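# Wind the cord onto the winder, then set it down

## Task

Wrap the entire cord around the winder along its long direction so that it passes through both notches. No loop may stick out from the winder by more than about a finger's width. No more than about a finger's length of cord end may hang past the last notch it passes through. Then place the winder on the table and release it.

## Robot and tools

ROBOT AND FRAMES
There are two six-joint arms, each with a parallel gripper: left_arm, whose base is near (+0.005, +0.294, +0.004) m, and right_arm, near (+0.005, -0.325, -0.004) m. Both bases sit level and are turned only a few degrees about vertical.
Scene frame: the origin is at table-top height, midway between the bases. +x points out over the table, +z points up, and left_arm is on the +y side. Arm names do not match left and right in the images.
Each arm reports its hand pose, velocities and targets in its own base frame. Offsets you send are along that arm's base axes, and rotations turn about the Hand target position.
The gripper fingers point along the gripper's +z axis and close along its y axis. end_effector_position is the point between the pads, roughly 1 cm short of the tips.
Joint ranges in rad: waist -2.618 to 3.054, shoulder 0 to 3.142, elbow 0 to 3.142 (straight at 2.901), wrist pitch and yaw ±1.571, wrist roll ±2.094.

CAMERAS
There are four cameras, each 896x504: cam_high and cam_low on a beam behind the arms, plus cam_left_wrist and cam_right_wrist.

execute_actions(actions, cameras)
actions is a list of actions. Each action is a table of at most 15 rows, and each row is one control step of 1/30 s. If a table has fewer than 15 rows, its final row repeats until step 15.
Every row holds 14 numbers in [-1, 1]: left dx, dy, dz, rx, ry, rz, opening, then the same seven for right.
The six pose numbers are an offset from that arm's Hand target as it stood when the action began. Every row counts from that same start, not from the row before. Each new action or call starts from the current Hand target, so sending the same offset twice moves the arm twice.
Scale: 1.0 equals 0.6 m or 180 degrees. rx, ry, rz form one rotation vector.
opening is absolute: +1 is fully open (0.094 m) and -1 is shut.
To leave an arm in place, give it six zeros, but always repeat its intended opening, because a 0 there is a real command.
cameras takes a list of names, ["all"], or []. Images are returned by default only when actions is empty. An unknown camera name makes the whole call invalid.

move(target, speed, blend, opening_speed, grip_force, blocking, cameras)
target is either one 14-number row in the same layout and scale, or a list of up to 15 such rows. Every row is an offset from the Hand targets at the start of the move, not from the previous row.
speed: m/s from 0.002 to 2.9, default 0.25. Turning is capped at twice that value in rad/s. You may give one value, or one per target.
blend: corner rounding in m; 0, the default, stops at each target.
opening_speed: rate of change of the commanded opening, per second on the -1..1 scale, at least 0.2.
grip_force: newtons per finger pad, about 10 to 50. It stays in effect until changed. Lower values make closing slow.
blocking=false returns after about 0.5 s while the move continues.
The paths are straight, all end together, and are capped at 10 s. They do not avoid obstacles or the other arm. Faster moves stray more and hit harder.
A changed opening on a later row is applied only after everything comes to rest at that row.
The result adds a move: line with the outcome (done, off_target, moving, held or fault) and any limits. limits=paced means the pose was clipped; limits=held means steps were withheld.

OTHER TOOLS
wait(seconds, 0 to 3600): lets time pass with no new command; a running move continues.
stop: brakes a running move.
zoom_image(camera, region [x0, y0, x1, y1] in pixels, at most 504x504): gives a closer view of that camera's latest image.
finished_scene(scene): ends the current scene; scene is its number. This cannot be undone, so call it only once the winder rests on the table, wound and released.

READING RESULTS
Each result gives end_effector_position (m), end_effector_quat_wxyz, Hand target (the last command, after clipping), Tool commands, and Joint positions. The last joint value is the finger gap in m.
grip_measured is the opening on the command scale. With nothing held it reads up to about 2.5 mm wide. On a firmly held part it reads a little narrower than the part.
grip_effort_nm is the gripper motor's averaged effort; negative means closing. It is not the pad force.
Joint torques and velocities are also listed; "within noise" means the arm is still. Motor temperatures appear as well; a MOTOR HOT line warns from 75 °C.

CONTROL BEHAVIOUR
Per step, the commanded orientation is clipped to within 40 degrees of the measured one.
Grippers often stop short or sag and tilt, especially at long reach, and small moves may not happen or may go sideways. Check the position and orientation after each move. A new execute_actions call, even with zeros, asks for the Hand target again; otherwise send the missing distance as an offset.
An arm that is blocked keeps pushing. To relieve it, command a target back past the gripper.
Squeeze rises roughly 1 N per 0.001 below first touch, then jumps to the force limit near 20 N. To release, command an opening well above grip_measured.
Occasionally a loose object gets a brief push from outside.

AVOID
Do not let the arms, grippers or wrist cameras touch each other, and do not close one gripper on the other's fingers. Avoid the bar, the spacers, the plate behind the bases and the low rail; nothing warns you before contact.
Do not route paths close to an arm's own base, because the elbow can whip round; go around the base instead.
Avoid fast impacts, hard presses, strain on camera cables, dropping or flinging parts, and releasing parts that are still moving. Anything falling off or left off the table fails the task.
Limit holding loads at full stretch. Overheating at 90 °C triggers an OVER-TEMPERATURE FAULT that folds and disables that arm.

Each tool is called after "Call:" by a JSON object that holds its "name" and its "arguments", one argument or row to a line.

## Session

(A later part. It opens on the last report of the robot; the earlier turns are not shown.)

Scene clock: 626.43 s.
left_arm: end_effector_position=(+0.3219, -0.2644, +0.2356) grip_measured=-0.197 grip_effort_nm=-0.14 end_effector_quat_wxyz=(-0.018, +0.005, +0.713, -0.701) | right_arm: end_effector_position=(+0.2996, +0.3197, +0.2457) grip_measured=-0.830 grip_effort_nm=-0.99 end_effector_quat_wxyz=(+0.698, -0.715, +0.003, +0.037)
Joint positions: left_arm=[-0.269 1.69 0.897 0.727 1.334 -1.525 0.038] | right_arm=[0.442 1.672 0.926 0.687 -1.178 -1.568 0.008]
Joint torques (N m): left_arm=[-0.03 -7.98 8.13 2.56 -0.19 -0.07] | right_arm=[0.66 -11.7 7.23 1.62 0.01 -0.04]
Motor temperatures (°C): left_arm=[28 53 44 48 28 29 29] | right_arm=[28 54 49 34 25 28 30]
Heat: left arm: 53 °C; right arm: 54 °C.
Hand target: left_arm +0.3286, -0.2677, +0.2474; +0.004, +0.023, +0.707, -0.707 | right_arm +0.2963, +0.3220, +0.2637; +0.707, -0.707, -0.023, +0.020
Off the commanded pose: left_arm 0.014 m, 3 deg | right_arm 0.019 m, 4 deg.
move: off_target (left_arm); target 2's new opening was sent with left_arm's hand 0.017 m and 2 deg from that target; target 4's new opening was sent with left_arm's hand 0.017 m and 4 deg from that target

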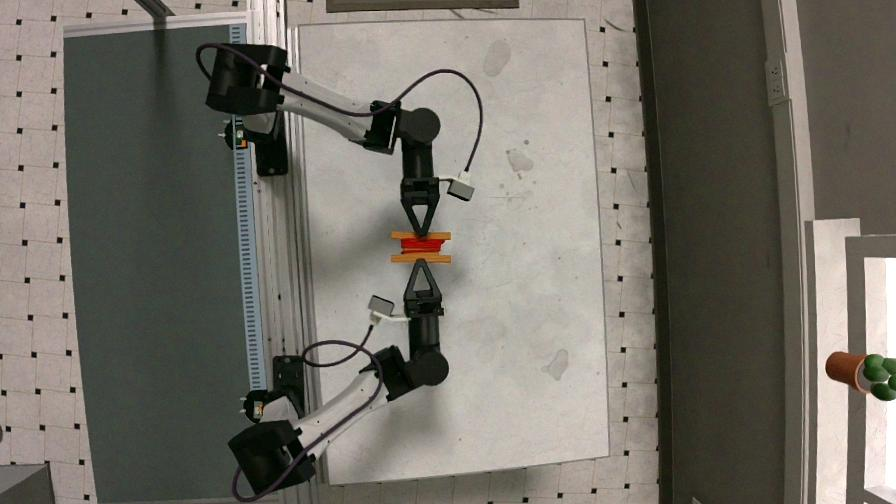

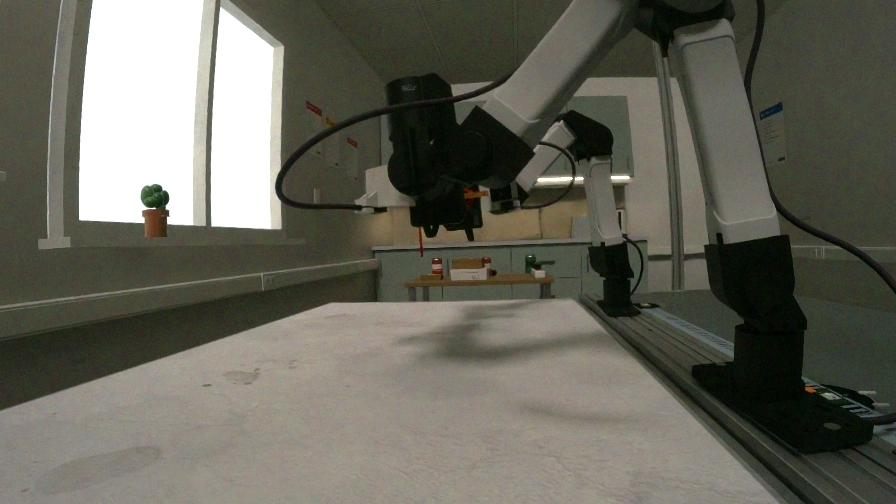

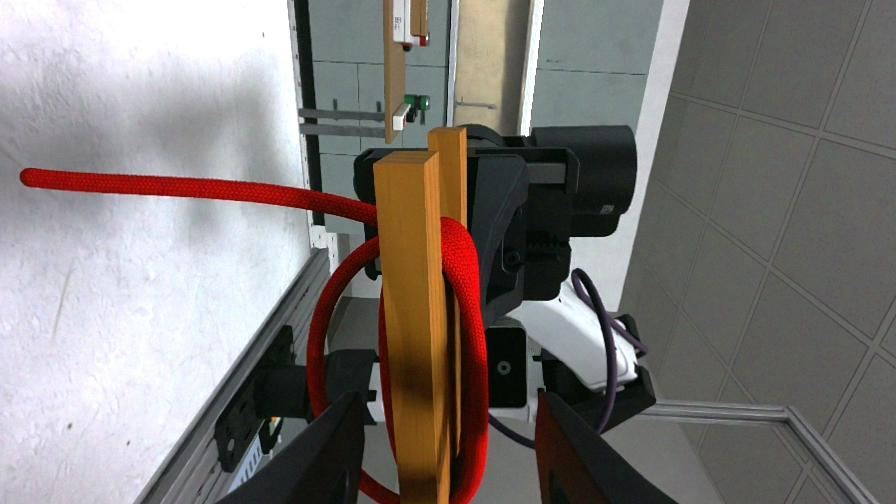

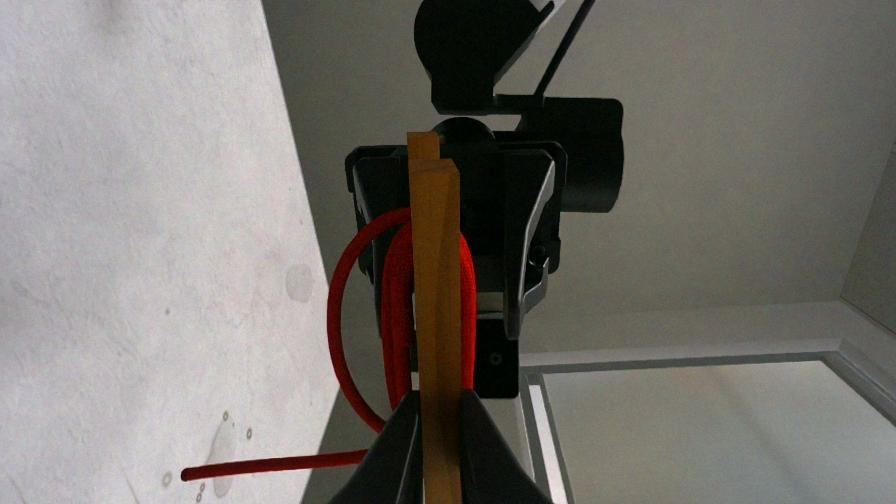

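Call:
{"name": "move", "arguments": {
  "target": [
    [-0.003,0,-0.015,0,0,0,-0.2, 0,0,0,0,0,0,-0.88],
    [-0.003,0,-0.015,0,0,0,-0.88, 0,0,0,0,0,0,-0.88],
    [-0.003,0,-0.015,0,0,0,-0.88, 0,0,0,0,0,0,-0.2],
    [-0.003,0,-0.015,0,0,0,-0.88, 0.006,-0.0998,0,0,0,0,-0.2],
    [-0.003,0,0,0.0253,-0.4986,-0.0393,-0.88, -0.02,-0.14,0.01,0.0354,0.5015,-0.0656,-0.2],
    [-0.02,0,0,-0.0275,-0.9927,-0.0782,-0.88, -0.0568,-0.1683,0.0335,0.2002,0.9812,0.0005,-0.2]
  ],
  "speed": [0.2, 0.2, 0.2, 0.25, 0.5, 0.5],
  "blend": [0, 0, 0, 0, 0.2, 0],
  "opening_speed": 1.2,
  "cameras": ["all"]
}}

Call:
{"name": "zoom_image", "arguments": {
  "camera": "cam_high",
  "region": [360, 190, 480, 280]
}}

Call:
{"name": "zoom_image", "arguments": {
  "camera": "cam_low",
  "region": [360, 150, 520, 350]
}}

Scene clock: 661.20 s.
left_arm: end_effector_position=(+0.3167, -0.2659, +0.2301) grip_measured=-0.837 grip_effort_nm=-1.04 end_effector_quat_wxyz=(+0.651, +0.759, -0.004, -0.013) | right_arm: end_effector_position=(+0.2633, +0.2210, +0.2918) grip_measured=-0.202 grip_effort_nm=0.14 end_effector_quat_wxyz=(+0.171, +0.145, +0.683, +0.695)
Joint positions: left_arm=[-0.285 1.619 1.045 0.035 1.272 2.075 0.008] | right_arm=[0.331 0.999 0.556 0.48 -0.788 1.564 0.037]
Joint torques (N m): left_arm=[-0.16 -10.55 8.62 1.46 0.17 0.06] | right_arm=[0.68 -4.56 5.81 1.38 0.19 0.07]
Heat: left arm: 52 °C; right arm: 52 °C.
Hand target: left_arm +0.3165, -0.2678, +0.2473; +0.649, +0.760, -0.021, -0.001 | right_arm +0.2622, +0.2209, +0.2840; +0.162, +0.162, +0.688, +0.689
Off the commanded pose: left_arm 0.017 m, 2 deg | right_arm 0.008 m, 2 deg.
joint sent to its limit (left arm) — joint 6 (wrist roll), upper limit. The joint targets still meet the commanded pose.
move: off_target (left_arm); target 2's new opening was sent with left_arm's hand 0.006 m and 3 deg from that target; target 3's new opening was sent with right_arm's hand 0.017 m and 3 deg from that target

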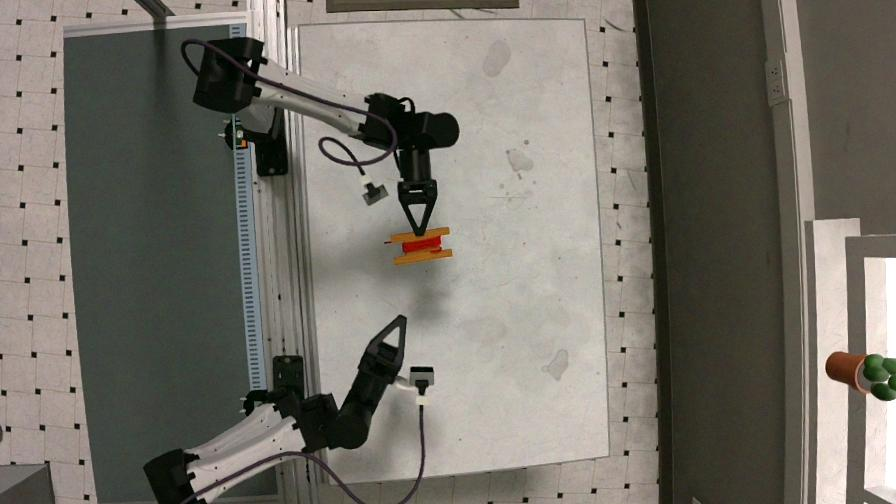

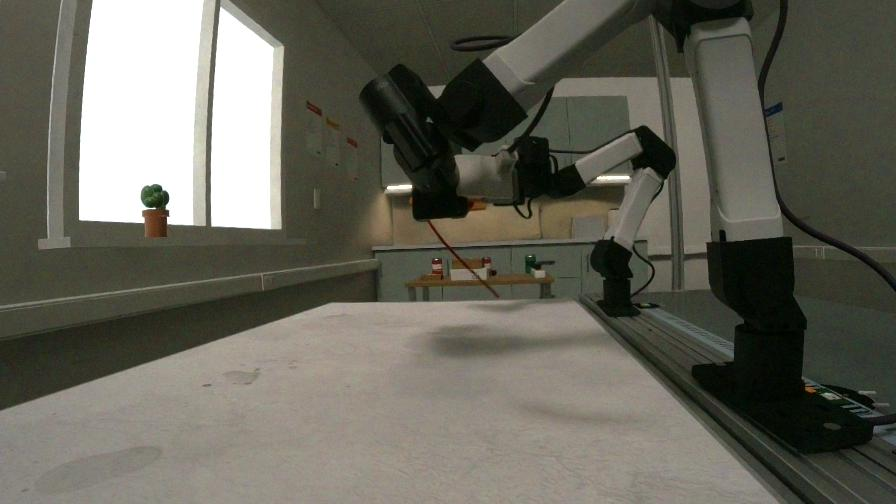

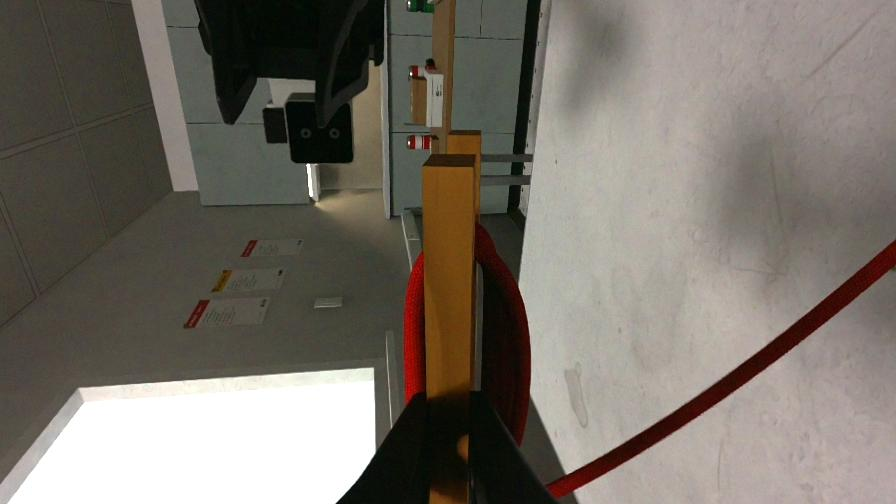

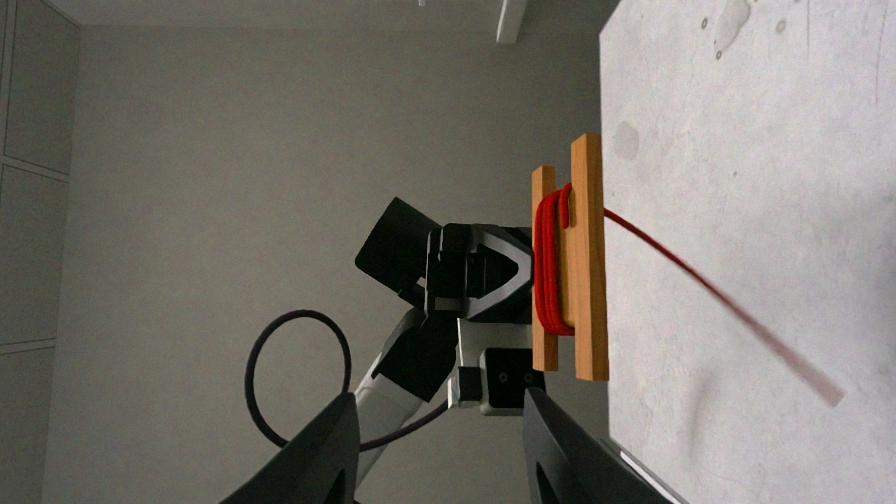

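Scaled by 4.200 from the camera's image (finer frame: 1280x720).

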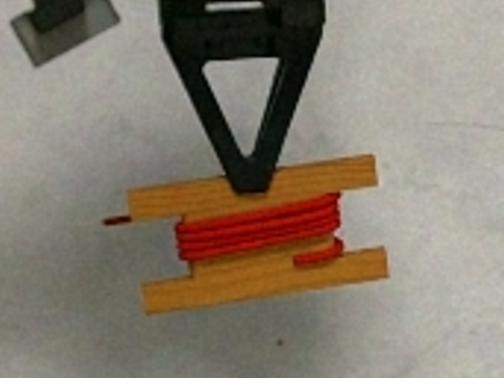

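Scaled by 2.520 from the camera's image (finer frame: 1280x720).

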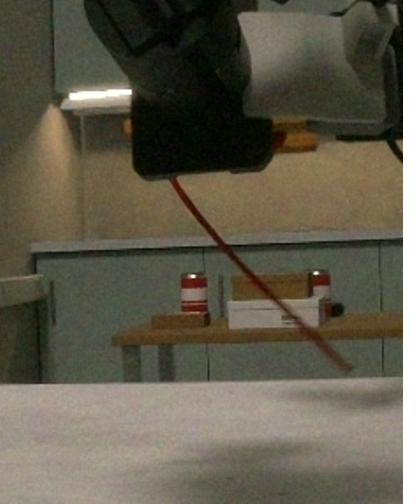

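Call:
{"name": "execute_actions", "arguments": {
  "actions": []
}}

Scene clock: 670.93 s.
left_arm: end_effector_position=(+0.3167, -0.2659, +0.2301) grip_measured=-0.837 grip_effort_nm=-1.04 end_effector_quat_wxyz=(+0.651, +0.759, -0.004, -0.013) | right_arm: end_effector_position=(+0.2633, +0.2210, +0.2918) grip_measured=-0.202 grip_effort_nm=0.14 end_effector_quat_wxyz=(+0.171, +0.145, +0.683, +0.695)
Joint positions: left_arm=[-0.285 1.619 1.045 0.035 1.272 2.075 0.008] | right_arm=[0.331 0.999 0.556 0.48 -0.788 1.564 0.037]
Joint velocities: within noise
Joint torques (N m): left_arm=[-0.16 -10.55 8.61 1.46 0.17 0.06] | right_arm=[0.68 -4.56 5.78 1.38 0.19 0.06]
Motor temperatures (°C): left_arm=[28 52 48 48 28 29 29] | right_arm=[28 49 48 34 25 28 30]
Heat: left arm: 52 °C; right arm: 49 °C.
Hand target: left_arm +0.3165, -0.2678, +0.2473; +0.649, +0.760, -0.021, -0.001 | right_arm +0.2622, +0.2209, +0.2840; +0.162, +0.162, +0.688, +0.689
Tool commands: left_gripper/opening=-0.88 right_gripper/opening=-0.2
Off the commanded pose: left_arm 0.017 m, 2 deg | right_arm 0.008 m, 2 deg.

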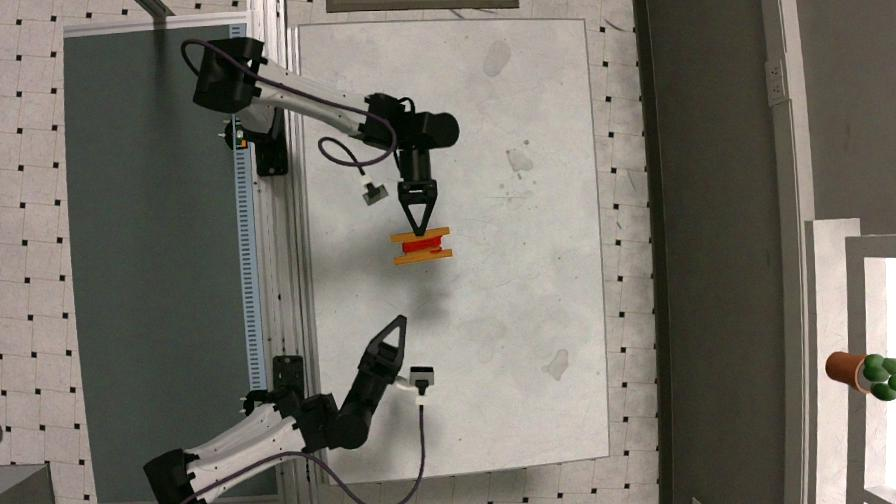

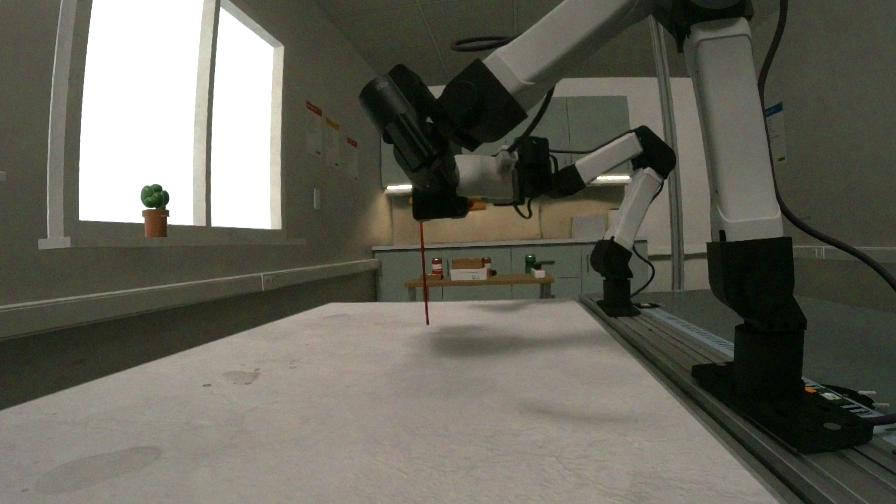

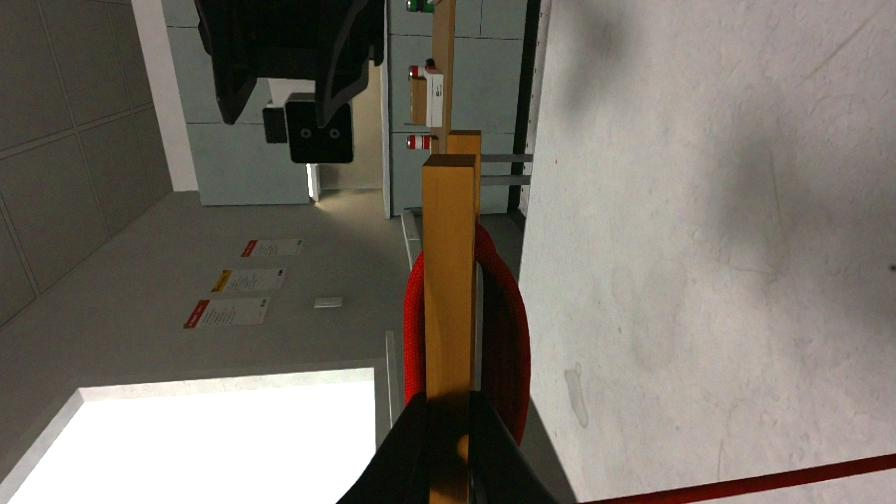

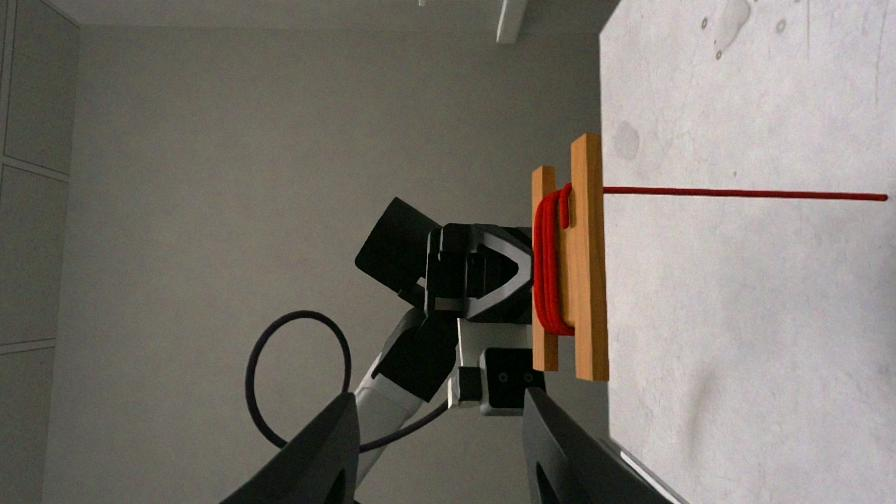

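Call:
{"name": "zoom_image", "arguments": {
  "camera": "cam_high",
  "region": [360, 200, 480, 290]
}}

Call:
{"name": "zoom_image", "arguments": {
  "camera": "cam_right_wrist",
  "region": [440, 100, 896, 400]
}}

Call:
{"name": "zoom_image", "arguments": {
  "camera": "cam_low",
  "region": [360, 180, 560, 340]
}}

Call:
{"name": "zoom_image", "arguments": {
  "camera": "cam_left_wrist",
  "region": [340, 120, 844, 504]
}}

Scaled by 4.200 from the camera's image (finer frame: 1280x720).

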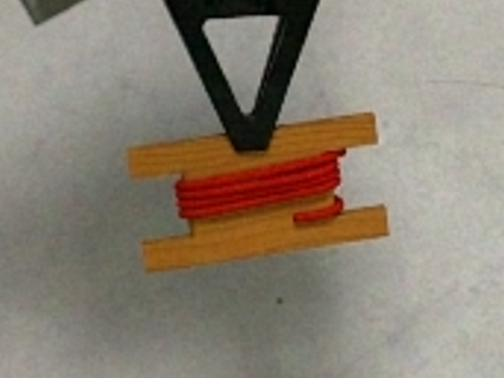

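Scaled by 1.105 from the camera's image (finer frame: 1280x720).

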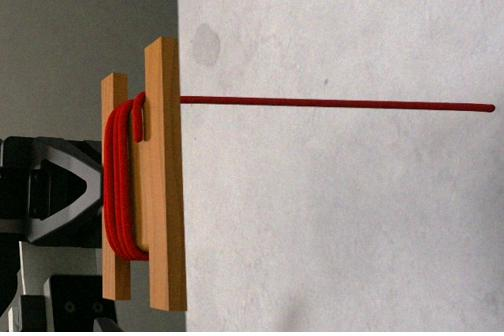

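Scaled by 2.520 from the camera's image (finer frame: 1280x720).

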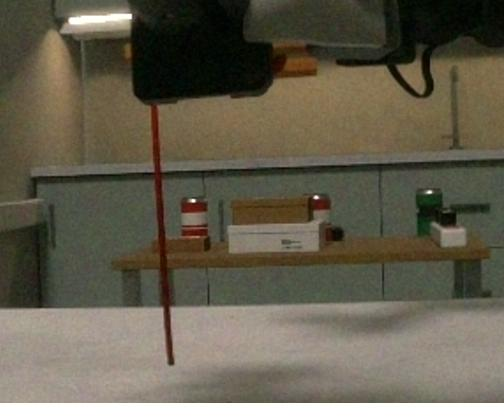

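Scaled by 1.000.

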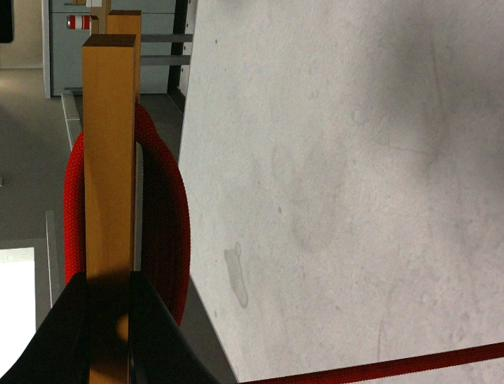

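Call:
{"name": "move", "arguments": {
  "target": [
    [0,0,0,-0.05,0,0,-0.88, 0.0777,0.0768,-0.0517,0.0006,-0.0105,0.1655,-0.2],
    [0,0,0,-0.05,0,0,-0.88, 0.0717,0.1680,-0.0517,0.0006,-0.0105,0.1655,-0.2]
  ],
  "speed": [0.2, 0.12],
  "blend": [0.02, 0],
  "cameras": ["cam_high", "cam_right_wrist", "cam_left_wrist"]
}}

Call:
{"name": "zoom_image", "arguments": {
  "camera": "cam_high",
  "region": [360, 200, 480, 290]
}}

Scene clock: 727.43 s.
left_arm: end_effector_position=(+0.3200, -0.2679, +0.2496) grip_measured=-0.837 grip_effort_nm=-1.04 end_effector_quat_wxyz=(+0.700, +0.714, -0.007, +0.003) | right_arm: end_effector_position=(+0.2998, +0.3161, +0.2408) grip_measured=-0.202 grip_effort_nm=0.14 end_effector_quat_wxyz=(-0.029, -0.012, +0.713, +0.701)
Joint positions: left_arm=[-0.285 1.638 0.909 0.656 1.29 1.655 0.008] | right_arm=[0.431 1.686 0.909 0.733 -1.198 1.554 0.037]
Joint torques (N m): left_arm=[0.44 -7.02 4.66 2.69 0.25 -0.19] | right_arm=[0.62 -8.09 8.34 2.02 0.13 0.06]
Motor temperatures (°C): left_arm=[28 53 53 44 28 29 30] | right_arm=[28 42 48 34 25 28 29]
Heat: left arm: 53 °C; right arm: 48 °C.
Hand target: left_arm +0.3165, -0.2678, +0.2474; +0.707, +0.707, -0.021, +0.001 | right_arm +0.3052, +0.3218, +0.2528; -0.010, -0.031, +0.703, +0.710
Off the commanded pose: left_arm 0.004 m, 2 deg | right_arm 0.015 m, 3 deg.
move: off_target (right_arm)
Images, in order (width x height): cam_high 896x504, cam_left_wrist 896x504, cam_right_wrist 896x504.

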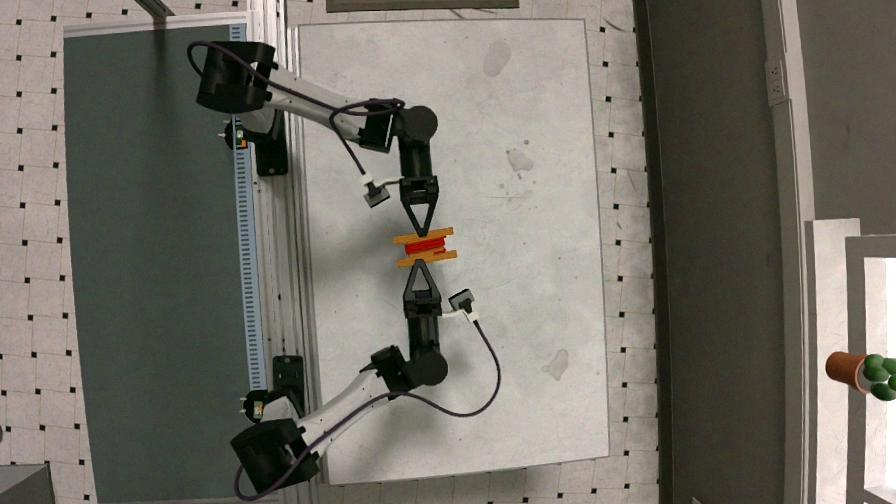

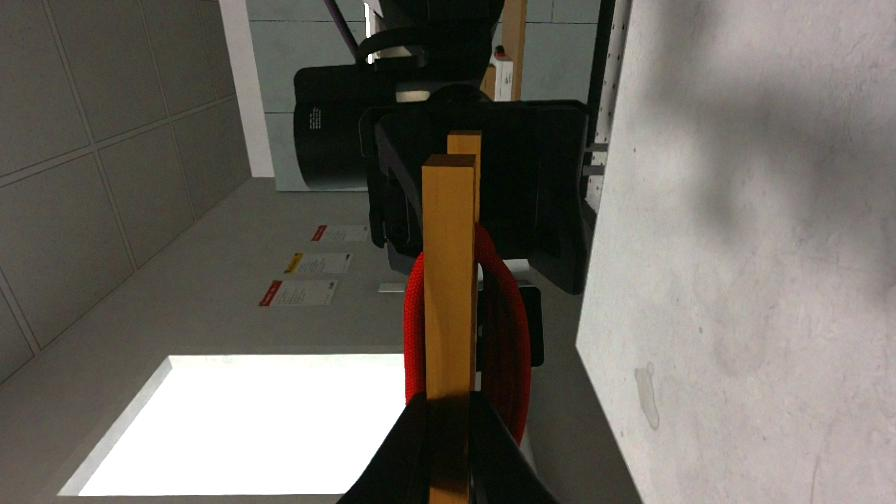

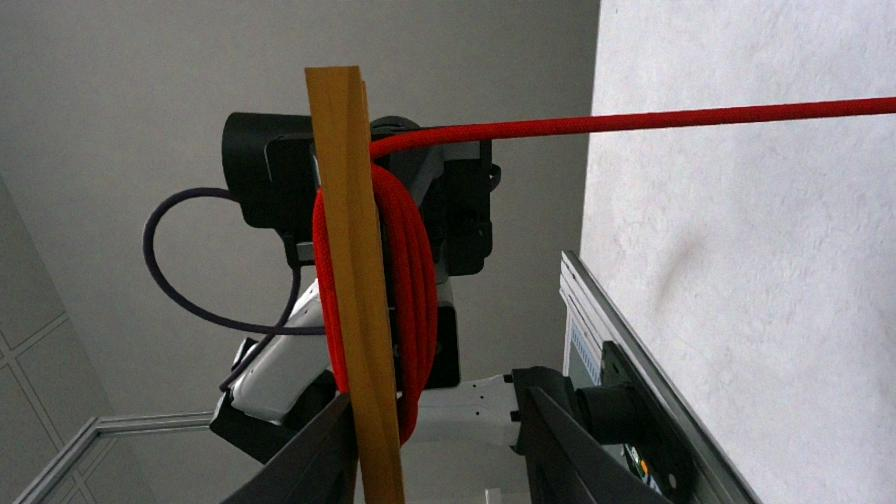

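Scaled by 4.200 from the camera's image (finer frame: 1280x720).

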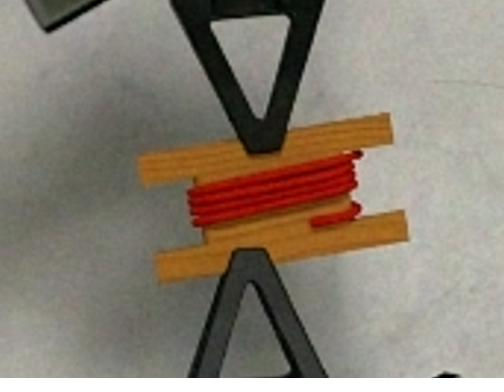

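Call:
{"name": "move", "arguments": {
  "target": [
    [0,0,0,0,0,0,-0.88, 0,0,0.0217,0,-0.0122,0,-0.2],
    [0,0,0,0,0,0,-0.88, 0,0,0.0217,0,-0.0122,0,-0.88],
    [0,0,0,0,0,0,-0.2, 0,0,0.0217,0,-0.0122,0,-0.88]
  ],
  "speed": 0.1,
  "cameras": ["cam_high", "cam_right_wrist"]
}}

Call:
{"name": "zoom_image", "arguments": {
  "camera": "cam_high",
  "region": [360, 200, 480, 290]
}}

Scene clock: 738.30 s.
left_arm: end_effector_position=(+0.3203, -0.2679, +0.2487) grip_measured=-0.203 grip_effort_nm=0.12 end_effector_quat_wxyz=(+0.701, +0.713, -0.006, +0.003) | right_arm: end_effector_position=(+0.3043, +0.3180, +0.2537) grip_measured=-0.828 grip_effort_nm=-0.99 end_effector_quat_wxyz=(-0.012, -0.028, +0.708, +0.706)
Joint positions: left_arm=[-0.285 1.644 0.905 0.678 1.29 1.642 0.037] | right_arm=[0.431 1.686 0.945 0.733 -1.196 1.541 0.008]
Joint torques (N m): left_arm=[0.43 -7.25 4.74 2.66 0.23 -0.19] | right_arm=[0.64 -10.52 8.1 1.46 0.15 -0.21]
Motor temperatures (°C): left_arm=[27 53 50 49 28 29 30] | right_arm=[28 43 49 35 25 28 29]
Heat: left arm: 53 °C; right arm: 49 °C.
Hand target: left_arm +0.3165, -0.2678, +0.2474; +0.707, +0.707, -0.021, +0.001 | right_arm +0.3052, +0.3218, +0.2658; +0.004, -0.045, +0.703, +0.709
Off the commanded pose: left_arm 0.004 m, 2 deg | right_arm 0.013 m, 3 deg.
move: off_target (right_arm); target 2's new opening was sent with right_arm's hand 0.015 m and 3 deg from that target

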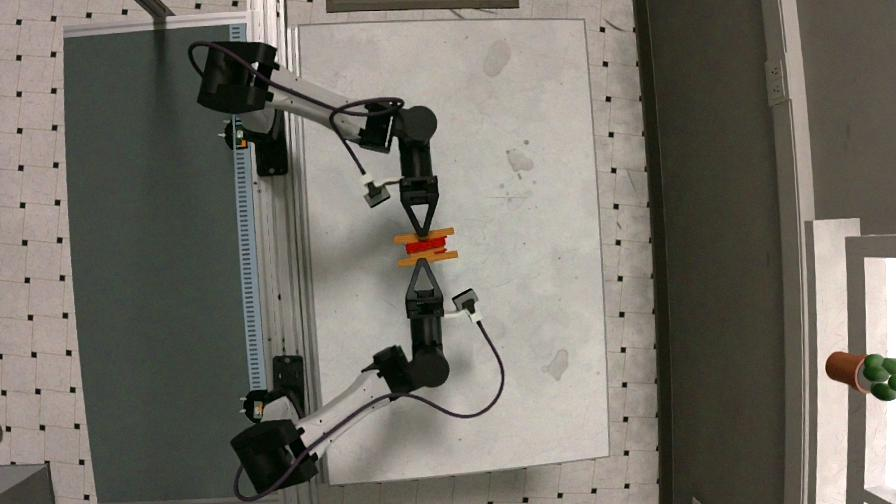

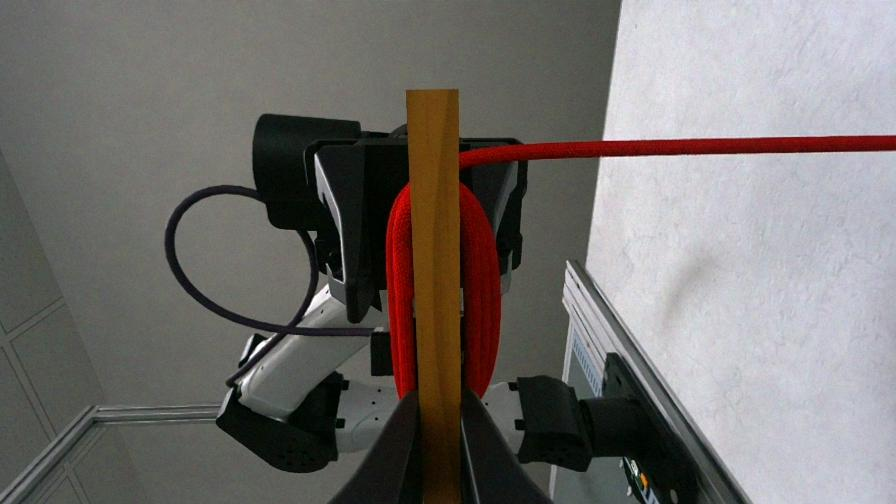

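Scaled by 4.200 from the camera's image (finer frame: 1280x720).

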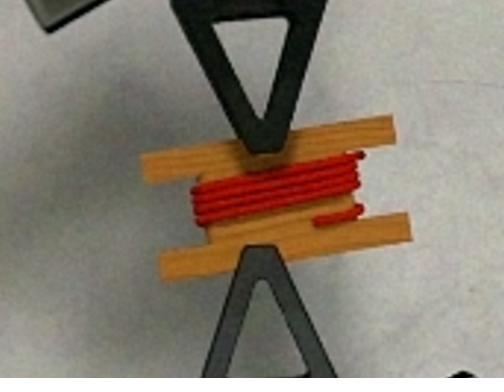

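Call:
{"name": "move", "arguments": {
  "target": [
    [0.0028,0.1,0,0,0,0,-0.2, 0,0,0,0,0,0,-0.88],
    [0.0028,0.1,0,0,0,0,-0.2, 0,0,0,0,0,-0.1056,-0.88],
    [-0.0773,0.1435,0.0475,-0.053,0.515,0.0635,-0.2, 0,0,0,0.1373,-0.5975,-0.0709,-0.88],
    [-0.0773,0.1435,0.0475,-0.053,0.515,0.0635,-0.2, 0,0,0,0.06,-0.99,0,-0.88]
  ],
  "speed": [0.15,0.25,0.25,0.25],
  "blend": [0.01,0.03,0.03,0],
  "cameras": ["all"]
}}

Call:
{"name": "zoom_image", "arguments": {
  "camera": "cam_high",
  "region": [360, 200, 480, 290]
}}

Scene clock: 757.33 s.
left_arm: end_effector_position=(+0.2691, -0.1842, +0.2796) grip_measured=-0.203 grip_effort_nm=0.12 end_effector_quat_wxyz=(+0.552, +0.446, +0.544, -0.448) | right_arm: end_effector_position=(+0.3073, +0.3209, +0.2521) grip_measured=-0.828 grip_effort_nm=-0.99 end_effector_quat_wxyz=(+0.703, -0.710, -0.028, +0.015)
Joint positions: left_arm=[-0.059 1.194 0.612 0.624 1.308 -0.036 0.037] | right_arm=[0.433 1.701 0.968 0.707 -1.199 -1.614 0.008]
Joint torques (N m): left_arm=[0.87 -5.78 5.03 1.58 -0.27 -0.09] | right_arm=[0.32 -12.52 7.38 1.13 0.1 -0.06]
Heat: left arm: 52 °C; right arm: 50 °C.
Hand target: left_arm +0.2702, -0.1816, +0.2759; +0.550, +0.432, +0.558, -0.445 | right_arm +0.3052, +0.3217, +0.2659; +0.705, -0.708, -0.038, +0.007
Off the commanded pose: left_arm 0.005 m, 2 deg | right_arm 0.014 m, 1 deg.
move: off_target (right_arm)

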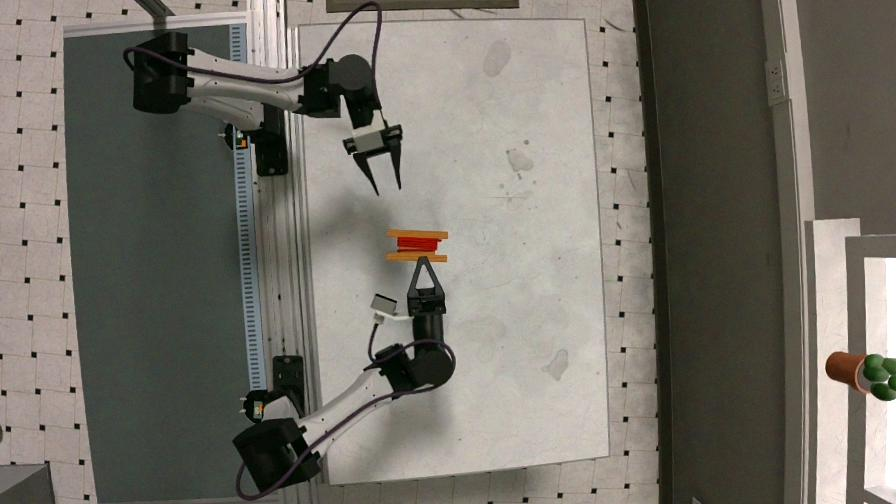

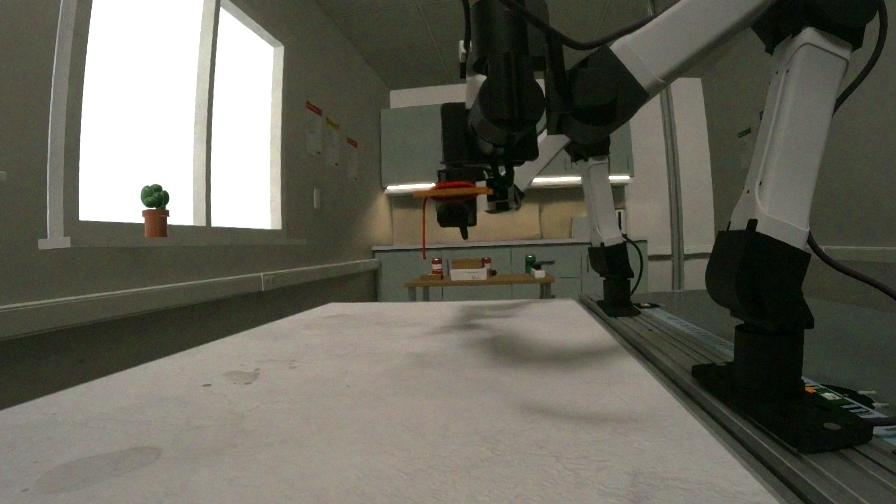

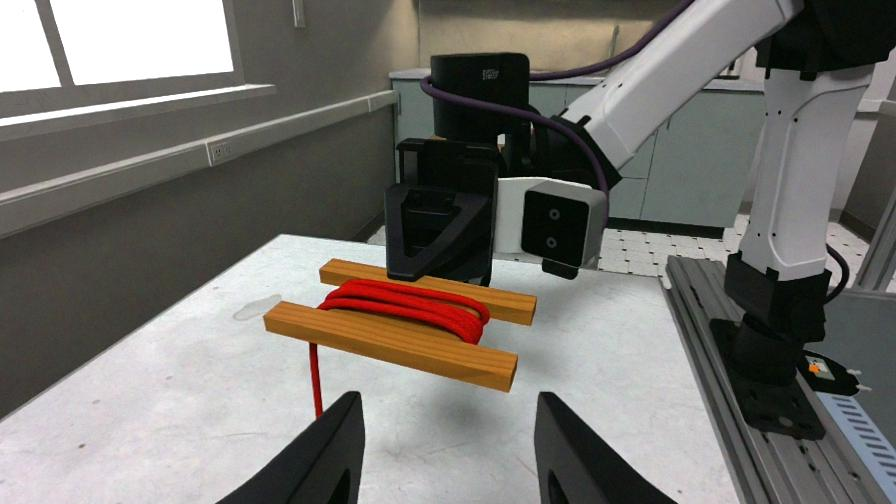

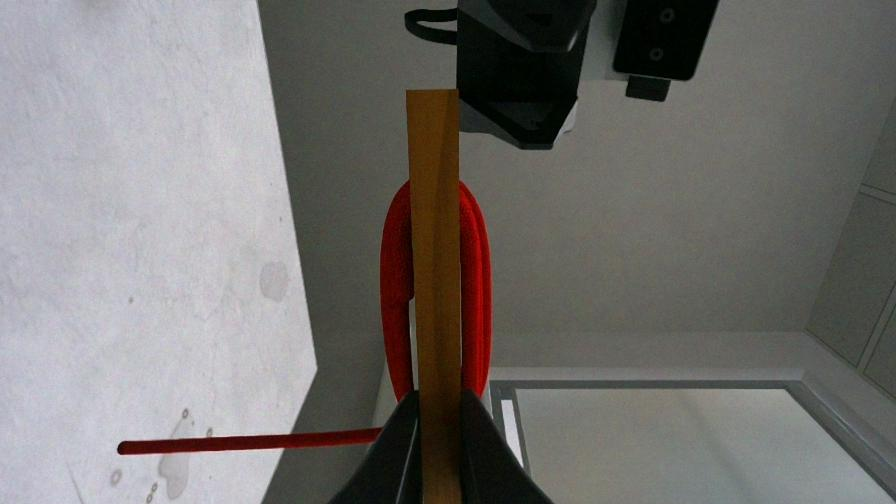

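Scaled by 4.200 from the camera's image (finer frame: 1280x720).

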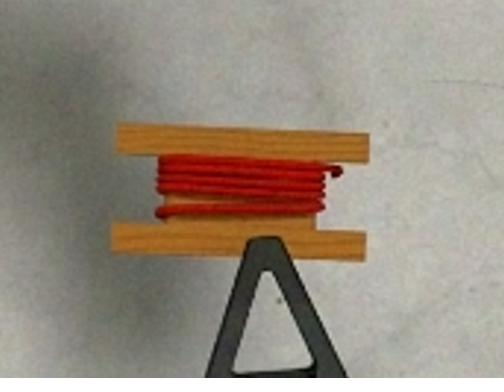

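Call:
{"name": "move", "arguments": {
  "target": [
    [0.0837,-0.0618,-0.0348,-0.0497,0.468,-0.0661,-0.2, 0,0,0,0,0,-0.0389,-0.88],
    [0.086,-0.1452,-0.0348,-0.0497,0.468,-0.0661,-0.2, 0,0,0,0,0,-0.0389,-0.88]
  ],
  "speed": [0.3, 0.12],
  "blend": [0.015, 0],
  "cameras": ["cam_high", "cam_left_wrist"]
}}

Call:
{"name": "zoom_image", "arguments": {
  "camera": "cam_high",
  "region": [360, 200, 480, 290]
}}

Scene clock: 800.13 s.
left_arm: end_effector_position=(+0.3203, -0.2667, +0.2589) grip_measured=-0.203 grip_effort_nm=0.12 end_effector_quat_wxyz=(+0.011, +0.029, +0.710, -0.703) | right_arm: end_effector_position=(+0.3127, +0.3219, +0.2670) grip_measured=-0.828 grip_effort_nm=-0.99 end_effector_quat_wxyz=(+0.708, -0.705, +0.004, -0.041)
Joint positions: left_arm=[-0.278 1.64 0.935 0.663 1.318 -1.475 0.037] | right_arm=[0.457 1.631 0.933 0.707 -1.05 -1.615 0.008]
Joint torques (N m): left_arm=[-0.14 -7.1 4.88 2.75 -0.2 -0.08] | right_arm=[0.66 -11.82 4.52 1.25 0.12 -0.06]
Motor temperatures (°C): left_arm=[27 47 45 45 28 29 27] | right_arm=[28 53 51 33 25 28 30]
Heat: left arm: 47 °C; right arm: 53 °C.
Hand target: left_arm +0.3217, -0.2688, +0.2551; +0.019, +0.033, +0.705, -0.708 | right_arm +0.3053, +0.3217, +0.2660; +0.704, -0.709, +0.006, -0.036
Off the commanded pose: left_arm 0.005 m, 1 deg | right_arm 0.008 m, 1 deg.
move: done

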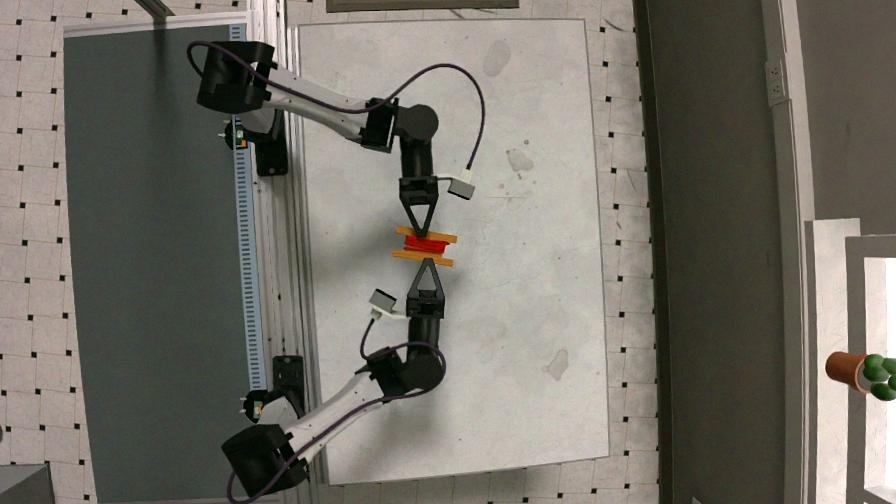

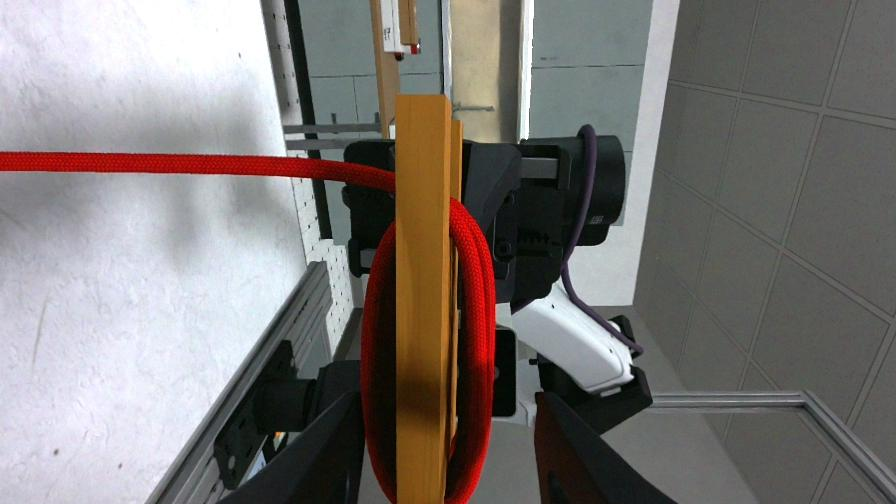

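Scaled by 4.200 from the camera's image (finer frame: 1280x720).

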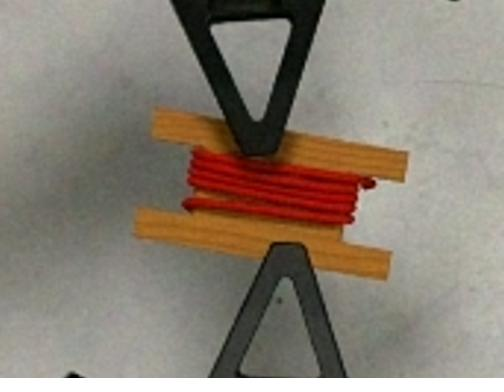

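Call:
{"name": "move", "arguments": {
  "target": [
    [0,0.0058,-0.0092,0,0.0122,0,-0.2, 0,0,0,0,0,0,-0.88],
    [0,0.0058,-0.0092,0,0.0122,0,-0.88, 0,0,0,0,0,0,-0.88],
    [0,0.0058,-0.0092,0,0.0122,0,-0.88, 0,0,0,0,0,0,-0.2]
  ],
  "speed": 0.1,
  "cameras": ["cam_high", "cam_left_wrist"]
}}

Call:
{"name": "zoom_image", "arguments": {
  "camera": "cam_high",
  "region": [360, 200, 480, 290]
}}

Scene clock: 811.33 s.
left_arm: end_effector_position=(+0.3205, -0.2667, +0.2554) grip_measured=-0.836 grip_effort_nm=-1.05 end_effector_quat_wxyz=(+0.002, +0.019, +0.708, -0.706) | right_arm: end_effector_position=(+0.3124, +0.3216, +0.2684) grip_measured=-0.202 grip_effort_nm=0.14 end_effector_quat_wxyz=(+0.708, -0.705, +0.004, -0.043)
Joint positions: left_arm=[-0.278 1.654 0.918 0.724 1.318 -1.53 0.008] | right_arm=[0.457 1.627 0.933 0.706 -1.049 -1.615 0.037]
Joint torques (N m): left_arm=[0.75 -7.32 4.46 2.59 -0.11 -0.08] | right_arm=[0.66 -11.34 4.55 1.26 0.11 -0.06]
Heat: left arm: 48 °C; right arm: 52 °C.
Hand target: left_arm +0.3217, -0.2653, +0.2496; +0.006, +0.020, +0.706, -0.708 | right_arm +0.3053, +0.3217, +0.2658; +0.704, -0.709, +0.006, -0.036
Off the commanded pose: left_arm 0.006 m, 1 deg | right_arm 0.008 m, 1 deg.
move: done

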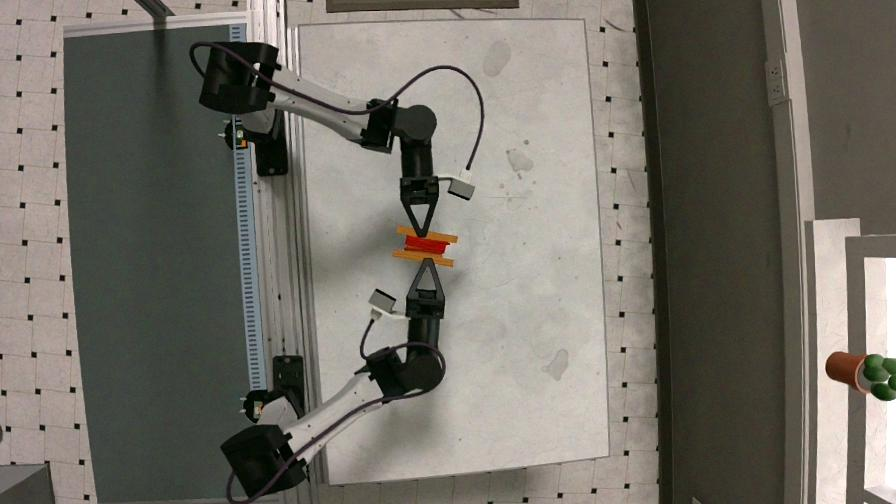

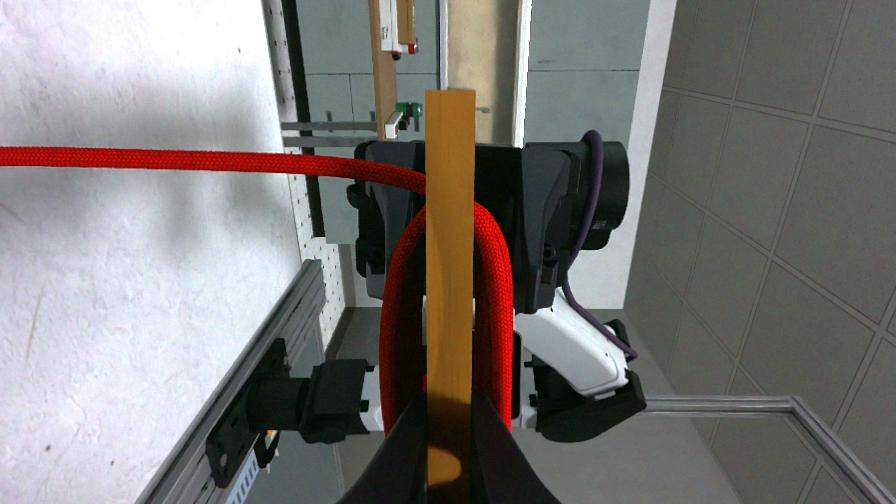

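Scaled by 4.200 from the camera's image (finer frame: 1280x720).

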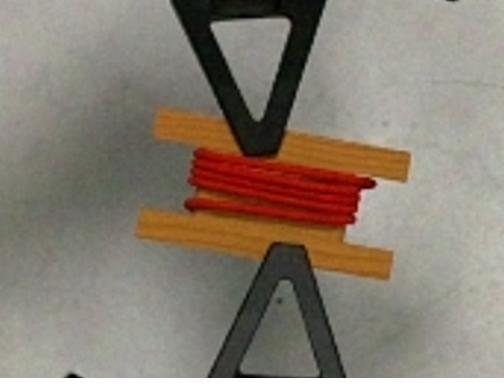

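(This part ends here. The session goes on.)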